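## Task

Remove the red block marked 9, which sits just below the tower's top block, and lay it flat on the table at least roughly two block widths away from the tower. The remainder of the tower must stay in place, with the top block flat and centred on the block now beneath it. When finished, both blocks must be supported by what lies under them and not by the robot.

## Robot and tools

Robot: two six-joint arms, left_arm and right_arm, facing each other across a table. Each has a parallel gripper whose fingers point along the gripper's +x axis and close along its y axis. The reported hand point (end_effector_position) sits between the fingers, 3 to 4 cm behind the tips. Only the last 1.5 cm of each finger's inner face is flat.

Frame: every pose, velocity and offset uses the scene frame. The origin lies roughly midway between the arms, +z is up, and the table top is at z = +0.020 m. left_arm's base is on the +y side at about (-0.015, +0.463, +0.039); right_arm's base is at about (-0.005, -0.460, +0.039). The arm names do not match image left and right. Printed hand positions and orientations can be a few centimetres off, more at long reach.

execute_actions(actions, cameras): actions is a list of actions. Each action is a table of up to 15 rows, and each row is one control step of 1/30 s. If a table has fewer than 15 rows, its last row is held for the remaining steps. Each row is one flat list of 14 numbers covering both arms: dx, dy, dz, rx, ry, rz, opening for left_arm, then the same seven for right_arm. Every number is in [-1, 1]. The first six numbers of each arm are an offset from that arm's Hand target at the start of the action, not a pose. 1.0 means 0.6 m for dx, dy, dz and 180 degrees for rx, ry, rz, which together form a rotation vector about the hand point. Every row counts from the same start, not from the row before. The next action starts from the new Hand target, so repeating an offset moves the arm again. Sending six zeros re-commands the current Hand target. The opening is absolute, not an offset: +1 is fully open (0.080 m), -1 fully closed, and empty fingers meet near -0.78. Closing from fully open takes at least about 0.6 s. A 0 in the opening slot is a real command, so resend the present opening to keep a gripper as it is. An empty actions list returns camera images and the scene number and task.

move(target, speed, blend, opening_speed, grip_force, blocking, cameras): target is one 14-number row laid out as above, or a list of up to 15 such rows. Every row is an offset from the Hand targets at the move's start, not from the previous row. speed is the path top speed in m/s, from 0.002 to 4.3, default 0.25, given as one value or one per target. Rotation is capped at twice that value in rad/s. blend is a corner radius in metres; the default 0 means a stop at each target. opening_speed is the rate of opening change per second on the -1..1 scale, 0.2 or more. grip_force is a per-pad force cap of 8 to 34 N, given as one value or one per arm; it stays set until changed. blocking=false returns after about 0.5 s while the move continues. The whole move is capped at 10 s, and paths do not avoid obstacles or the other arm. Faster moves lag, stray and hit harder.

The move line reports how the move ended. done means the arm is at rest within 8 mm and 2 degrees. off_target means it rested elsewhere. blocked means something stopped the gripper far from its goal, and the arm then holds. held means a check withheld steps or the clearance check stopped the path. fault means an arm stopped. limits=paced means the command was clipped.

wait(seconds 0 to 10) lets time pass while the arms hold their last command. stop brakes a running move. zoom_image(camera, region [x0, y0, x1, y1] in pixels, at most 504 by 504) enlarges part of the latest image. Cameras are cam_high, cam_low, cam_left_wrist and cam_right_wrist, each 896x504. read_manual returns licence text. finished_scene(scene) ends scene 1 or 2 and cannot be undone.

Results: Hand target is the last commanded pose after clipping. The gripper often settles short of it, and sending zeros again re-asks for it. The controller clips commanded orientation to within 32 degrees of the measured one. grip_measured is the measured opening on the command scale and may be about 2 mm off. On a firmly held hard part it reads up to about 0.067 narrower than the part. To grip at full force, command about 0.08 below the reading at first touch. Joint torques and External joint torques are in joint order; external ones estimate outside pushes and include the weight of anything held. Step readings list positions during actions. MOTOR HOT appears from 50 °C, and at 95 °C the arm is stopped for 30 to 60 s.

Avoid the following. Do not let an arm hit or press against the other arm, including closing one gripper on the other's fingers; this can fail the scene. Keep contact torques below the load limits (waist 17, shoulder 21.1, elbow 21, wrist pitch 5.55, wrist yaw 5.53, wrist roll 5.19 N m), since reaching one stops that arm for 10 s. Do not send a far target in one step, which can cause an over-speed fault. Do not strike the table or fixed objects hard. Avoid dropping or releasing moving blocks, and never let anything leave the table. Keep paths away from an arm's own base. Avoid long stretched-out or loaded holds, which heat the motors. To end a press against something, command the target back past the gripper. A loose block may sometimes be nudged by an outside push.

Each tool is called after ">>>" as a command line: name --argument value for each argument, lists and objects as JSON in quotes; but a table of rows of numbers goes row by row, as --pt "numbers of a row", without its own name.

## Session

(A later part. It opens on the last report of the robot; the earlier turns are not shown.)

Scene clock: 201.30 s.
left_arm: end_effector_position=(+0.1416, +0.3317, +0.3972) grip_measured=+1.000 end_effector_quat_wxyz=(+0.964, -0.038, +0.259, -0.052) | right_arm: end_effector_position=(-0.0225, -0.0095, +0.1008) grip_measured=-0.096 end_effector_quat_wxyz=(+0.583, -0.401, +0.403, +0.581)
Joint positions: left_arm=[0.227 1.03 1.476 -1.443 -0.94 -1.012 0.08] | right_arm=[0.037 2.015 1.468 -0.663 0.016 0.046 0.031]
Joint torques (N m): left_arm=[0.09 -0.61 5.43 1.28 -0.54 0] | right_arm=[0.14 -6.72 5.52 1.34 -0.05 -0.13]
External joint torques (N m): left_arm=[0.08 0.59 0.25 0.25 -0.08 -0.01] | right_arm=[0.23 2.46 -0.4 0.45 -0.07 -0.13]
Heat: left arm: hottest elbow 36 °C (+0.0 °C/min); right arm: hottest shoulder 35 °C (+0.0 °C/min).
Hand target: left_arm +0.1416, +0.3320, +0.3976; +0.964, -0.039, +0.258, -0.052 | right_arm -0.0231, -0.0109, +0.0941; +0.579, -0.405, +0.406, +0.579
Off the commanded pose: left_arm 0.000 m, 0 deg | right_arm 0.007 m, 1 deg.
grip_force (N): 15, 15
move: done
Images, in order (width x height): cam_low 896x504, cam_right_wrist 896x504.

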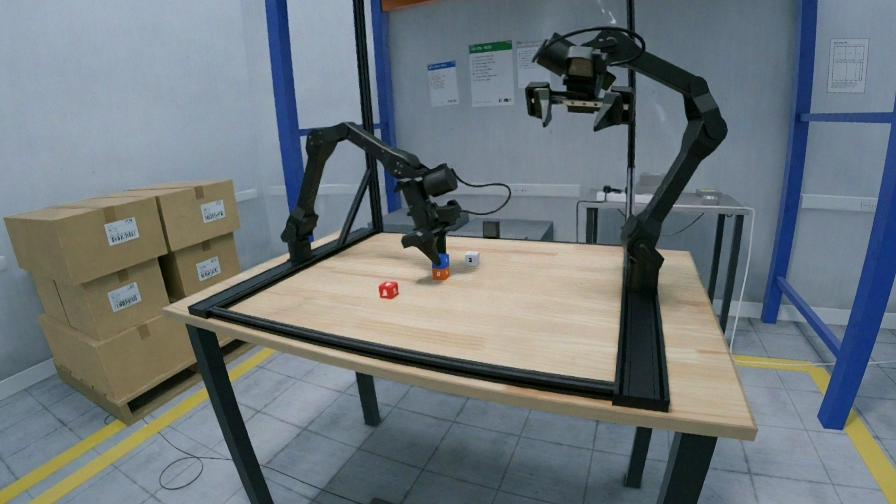

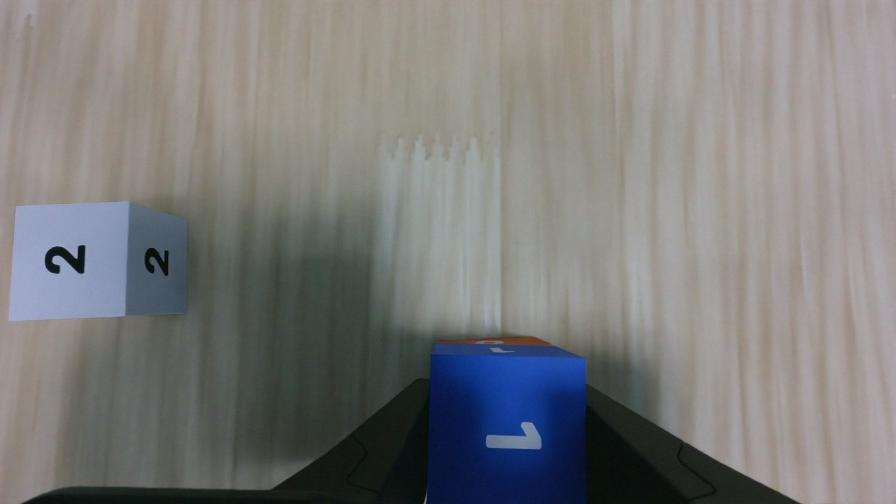

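>>> move --target '[0,0,0,0,0,0,1,0,0,-0.004,0,0,0,-0.2]' --speed 0.03 --cameras '["cam_low","cam_right_wrist"]'

>>> zoom_image --camera "cam_low" --region '[416, 235, 476, 285]'

>>> zoom_image --camera "cam_right_wrist" --region '[420, 315, 600, 375]'

Scene clock: 206.13 s.
left_arm: end_effector_position=(+0.1416, +0.3317, +0.3972) grip_measured=+1.000 end_effector_quat_wxyz=(+0.964, -0.038, +0.259, -0.052) | right_arm: end_effector_position=(-0.0225, -0.0087, +0.1002) grip_measured=-0.096 end_effector_quat_wxyz=(+0.584, -0.399, +0.402, +0.582)
Joint positions: left_arm=[0.227 1.03 1.476 -1.443 -0.94 -1.012 0.08] | right_arm=[0.037 2.015 1.465 -0.654 0.016 0.046 0.031]
Joint torques (N m): left_arm=[0.11 -0.66 5.37 1.24 -0.54 0.03] | right_arm=[0 -6.28 5.28 1.4 -0.04 -0.08]
External joint torques (N m): left_arm=[0.11 0.54 0.18 0.21 -0.08 0.02] | right_arm=[0.08 2.77 -0.54 0.53 -0.06 -0.09]
Heat: left arm: hottest elbow 36 °C (+0.0 °C/min); right arm: hottest shoulder 36 °C (+1.0 °C/min).
Hand target: left_arm +0.1416, +0.3320, +0.3976; +0.964, -0.039, +0.258, -0.052 | right_arm -0.0231, -0.0108, +0.0917; +0.579, -0.405, +0.406, +0.579
Off the commanded pose: left_arm 0.000 m, 0 deg | right_arm 0.009 m, 1 deg.
grip_force (N): 15, 15
move: off_target (right_arm)
Images, in order (width x height): cam_low 896x504, cam_right_wrist 896x504.

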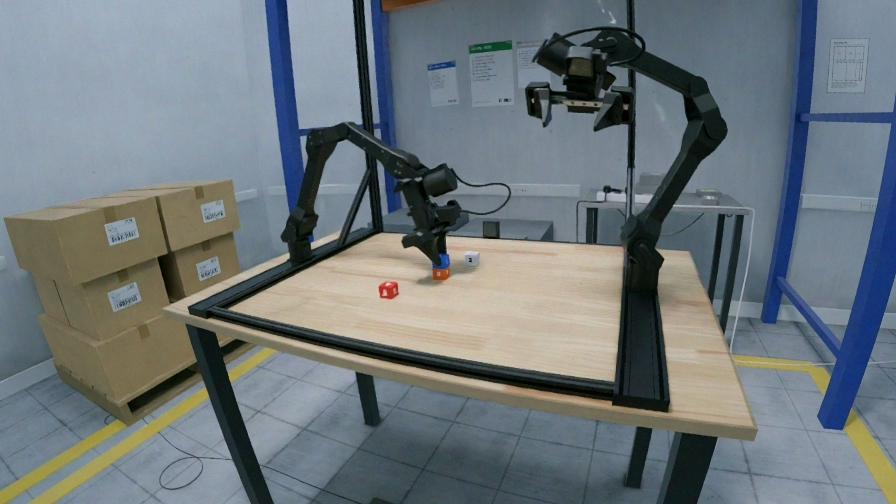

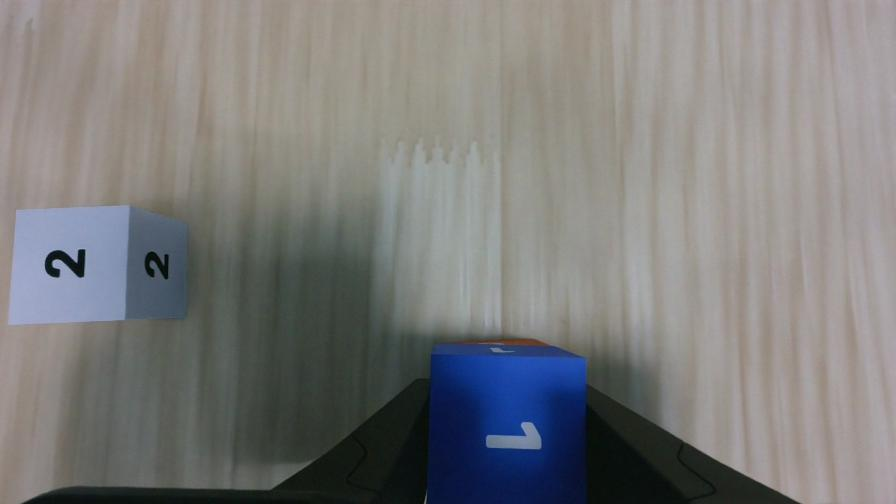

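Scaled by 8.400.

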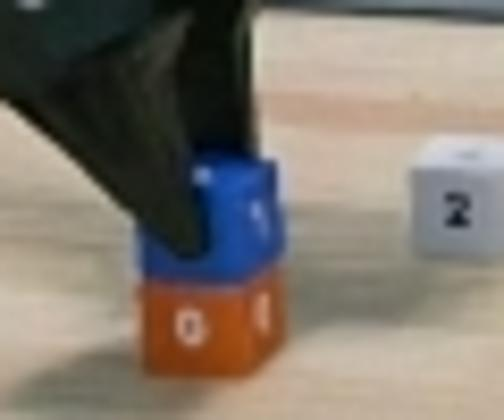

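Scaled by 2.800.

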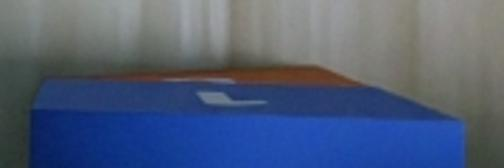

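>>> move --pt "0 0 0 0 0 0 1 0 0 0.0037 0 0 0 -0.2" --pt "0 0 0 0 0 0 1 0 0 0.0037 0 0 0 1" --pt "0 0 0 0 0 0 1 0 0 0.15 0 0 0 1" --speed '[0.03,0.05,0.2]' --opening_speed 2 --cameras '["cam_low","cam_high","cam_right_wrist"]'

>>> zoom_image --camera "cam_low" --region '[416, 235, 476, 285]'

>>> zoom_image --camera "cam_right_wrist" --region '[400, 280, 600, 420]'

Scene clock: 222.27 s.
left_arm: end_effector_position=(+0.1416, +0.3317, +0.3972) grip_measured=+1.000 end_effector_quat_wxyz=(+0.964, -0.038, +0.259, -0.052) | right_arm: end_effector_position=(-0.0223, -0.0130, +0.1756) grip_measured=+0.997 end_effector_quat_wxyz=(+0.577, -0.409, +0.411, +0.574)
Joint positions: left_arm=[0.227 1.03 1.476 -1.443 -0.94 -1.012 0.08] | right_arm=[0.037 1.977 1.723 -0.985 0.016 0.046 0.08]
Joint torques (N m): left_arm=[0.07 -0.64 5.46 1.27 -0.56 0.01] | right_arm=[-0.03 -8.32 7.92 0.95 -0.04 -0.09]
External joint torques (N m): left_arm=[0.07 0.52 0.29 0.23 -0.1 0] | right_arm=[-0.02 0.77 1.82 0.1 -0.06 -0.1]
Heat: left arm: hottest elbow 36 °C (+0.0 °C/min); right arm: hottest shoulder 37 °C (+3.0 °C/min).
Hand target: left_arm +0.1416, +0.3320, +0.3976; +0.964, -0.039, +0.258, -0.052 | right_arm -0.0231, -0.0109, +0.1817; +0.579, -0.405, +0.406, +0.579
Off the commanded pose: left_arm 0.000 m, 0 deg | right_arm 0.007 m, 1 deg.
grip_force (N): 15, 15
move: done
Images, in order (width x height): cam_high 896x504, cam_low 896x504, cam_right_wrist 896x504.

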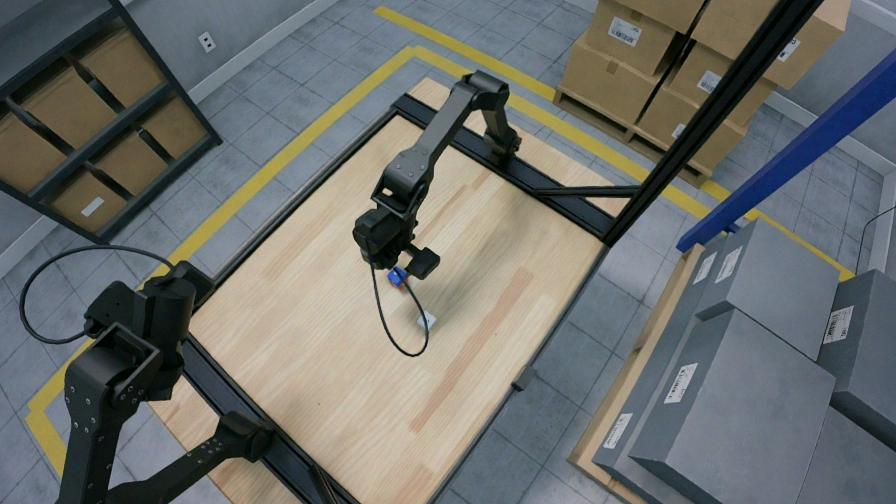

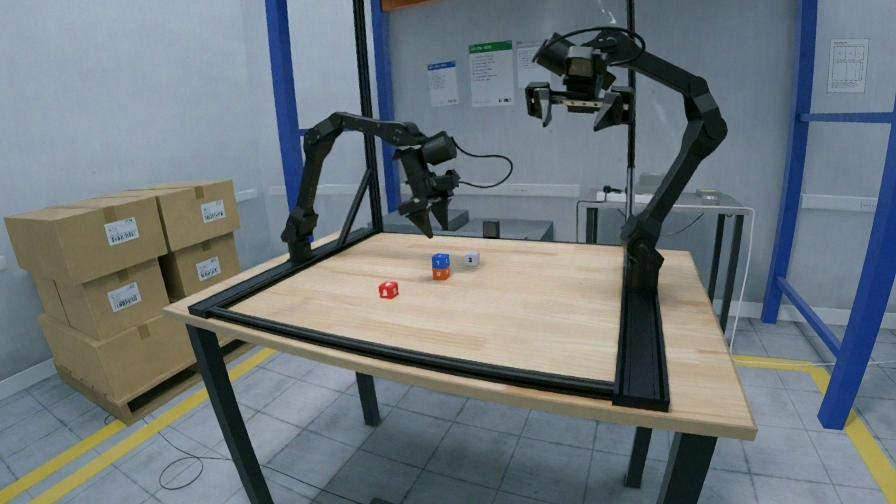

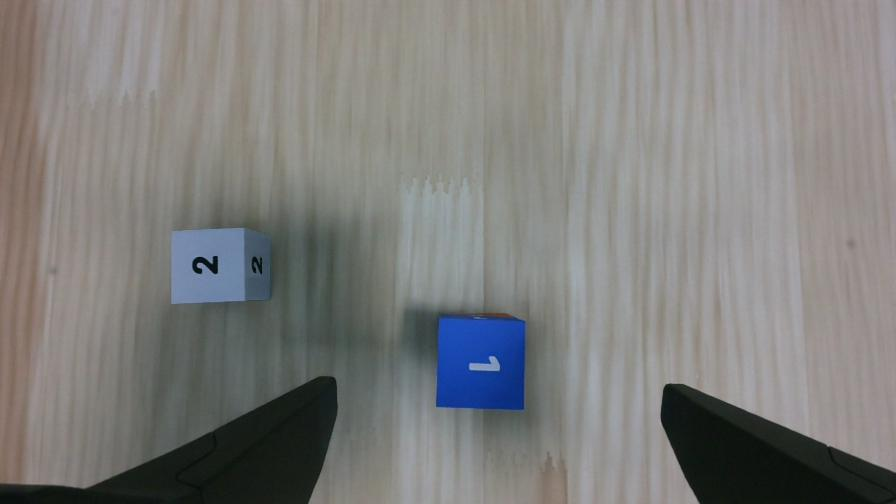

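Scaled by 8.400.

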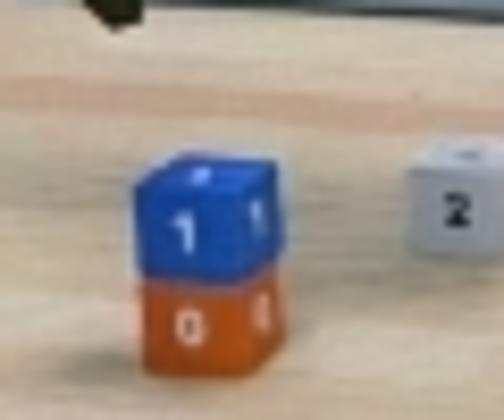

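Scaled by 2.520.

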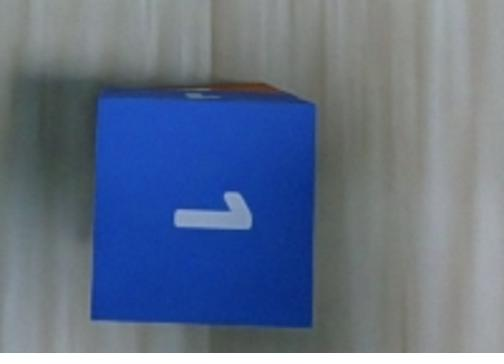

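>>> zoom_image --camera "cam_low" --region '[366, 240, 496, 310]'

Scaled by 3.877.

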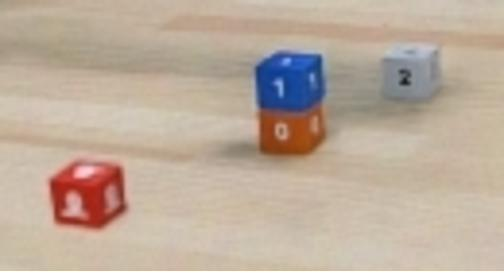

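>>> execute_actions --actions '[]' --cameras '[]'

Scene clock: 228.90 s.
left_arm: end_effector_position=(+0.1416, +0.3317, +0.3972) grip_measured=+1.000 end_effector_quat_wxyz=(+0.964, -0.038, +0.259, -0.052) | right_arm: end_effector_position=(-0.0223, -0.0130, +0.1756) grip_measured=+0.997 end_effector_quat_wxyz=(+0.577, -0.409, +0.411, +0.574)
Joint positions: left_arm=[0.227 1.03 1.476 -1.443 -0.94 -1.012 0.08] | right_arm=[0.037 1.977 1.723 -0.985 0.016 0.046 0.08]
Joint velocities: within noise
Joint torques (N m): left_arm=[0.1 -0.68 5.36 1.25 -0.55 0.02] | right_arm=[-0.05 -8.25 7.9 0.93 -0.07 -0.07]
External joint torques (N m): left_arm=[0.09 0.48 0.21 0.22 -0.09 0.01] | right_arm=[0 0.84 1.8 0.08 -0.1 -0.07]
Motor temperatures (°C): left_arm=[26 32 36 34 31 32] | right_arm=[27 37 36 33 33 30]
Heat: left arm: hottest elbow 36 °C (+0.0 °C/min); right arm: hottest shoulder 37 °C (+2.0 °C/min).
Hand target: left_arm +0.1416, +0.3320, +0.3976; +0.964, -0.039, +0.258, -0.052 | right_arm -0.0231, -0.0109, +0.1817; +0.579, -0.405, +0.406, +0.579
Tool commands: left_gripper/opening=+1.0 right_gripper/opening=+1.0
Off the commanded pose: left_arm 0.000 m, 0 deg | right_arm 0.007 m, 1 deg.
grip_force (N): 15, 15
No camera images: "cameras" was empty.

>>> finished_scene --scene 2

The scene is finished: the task was done.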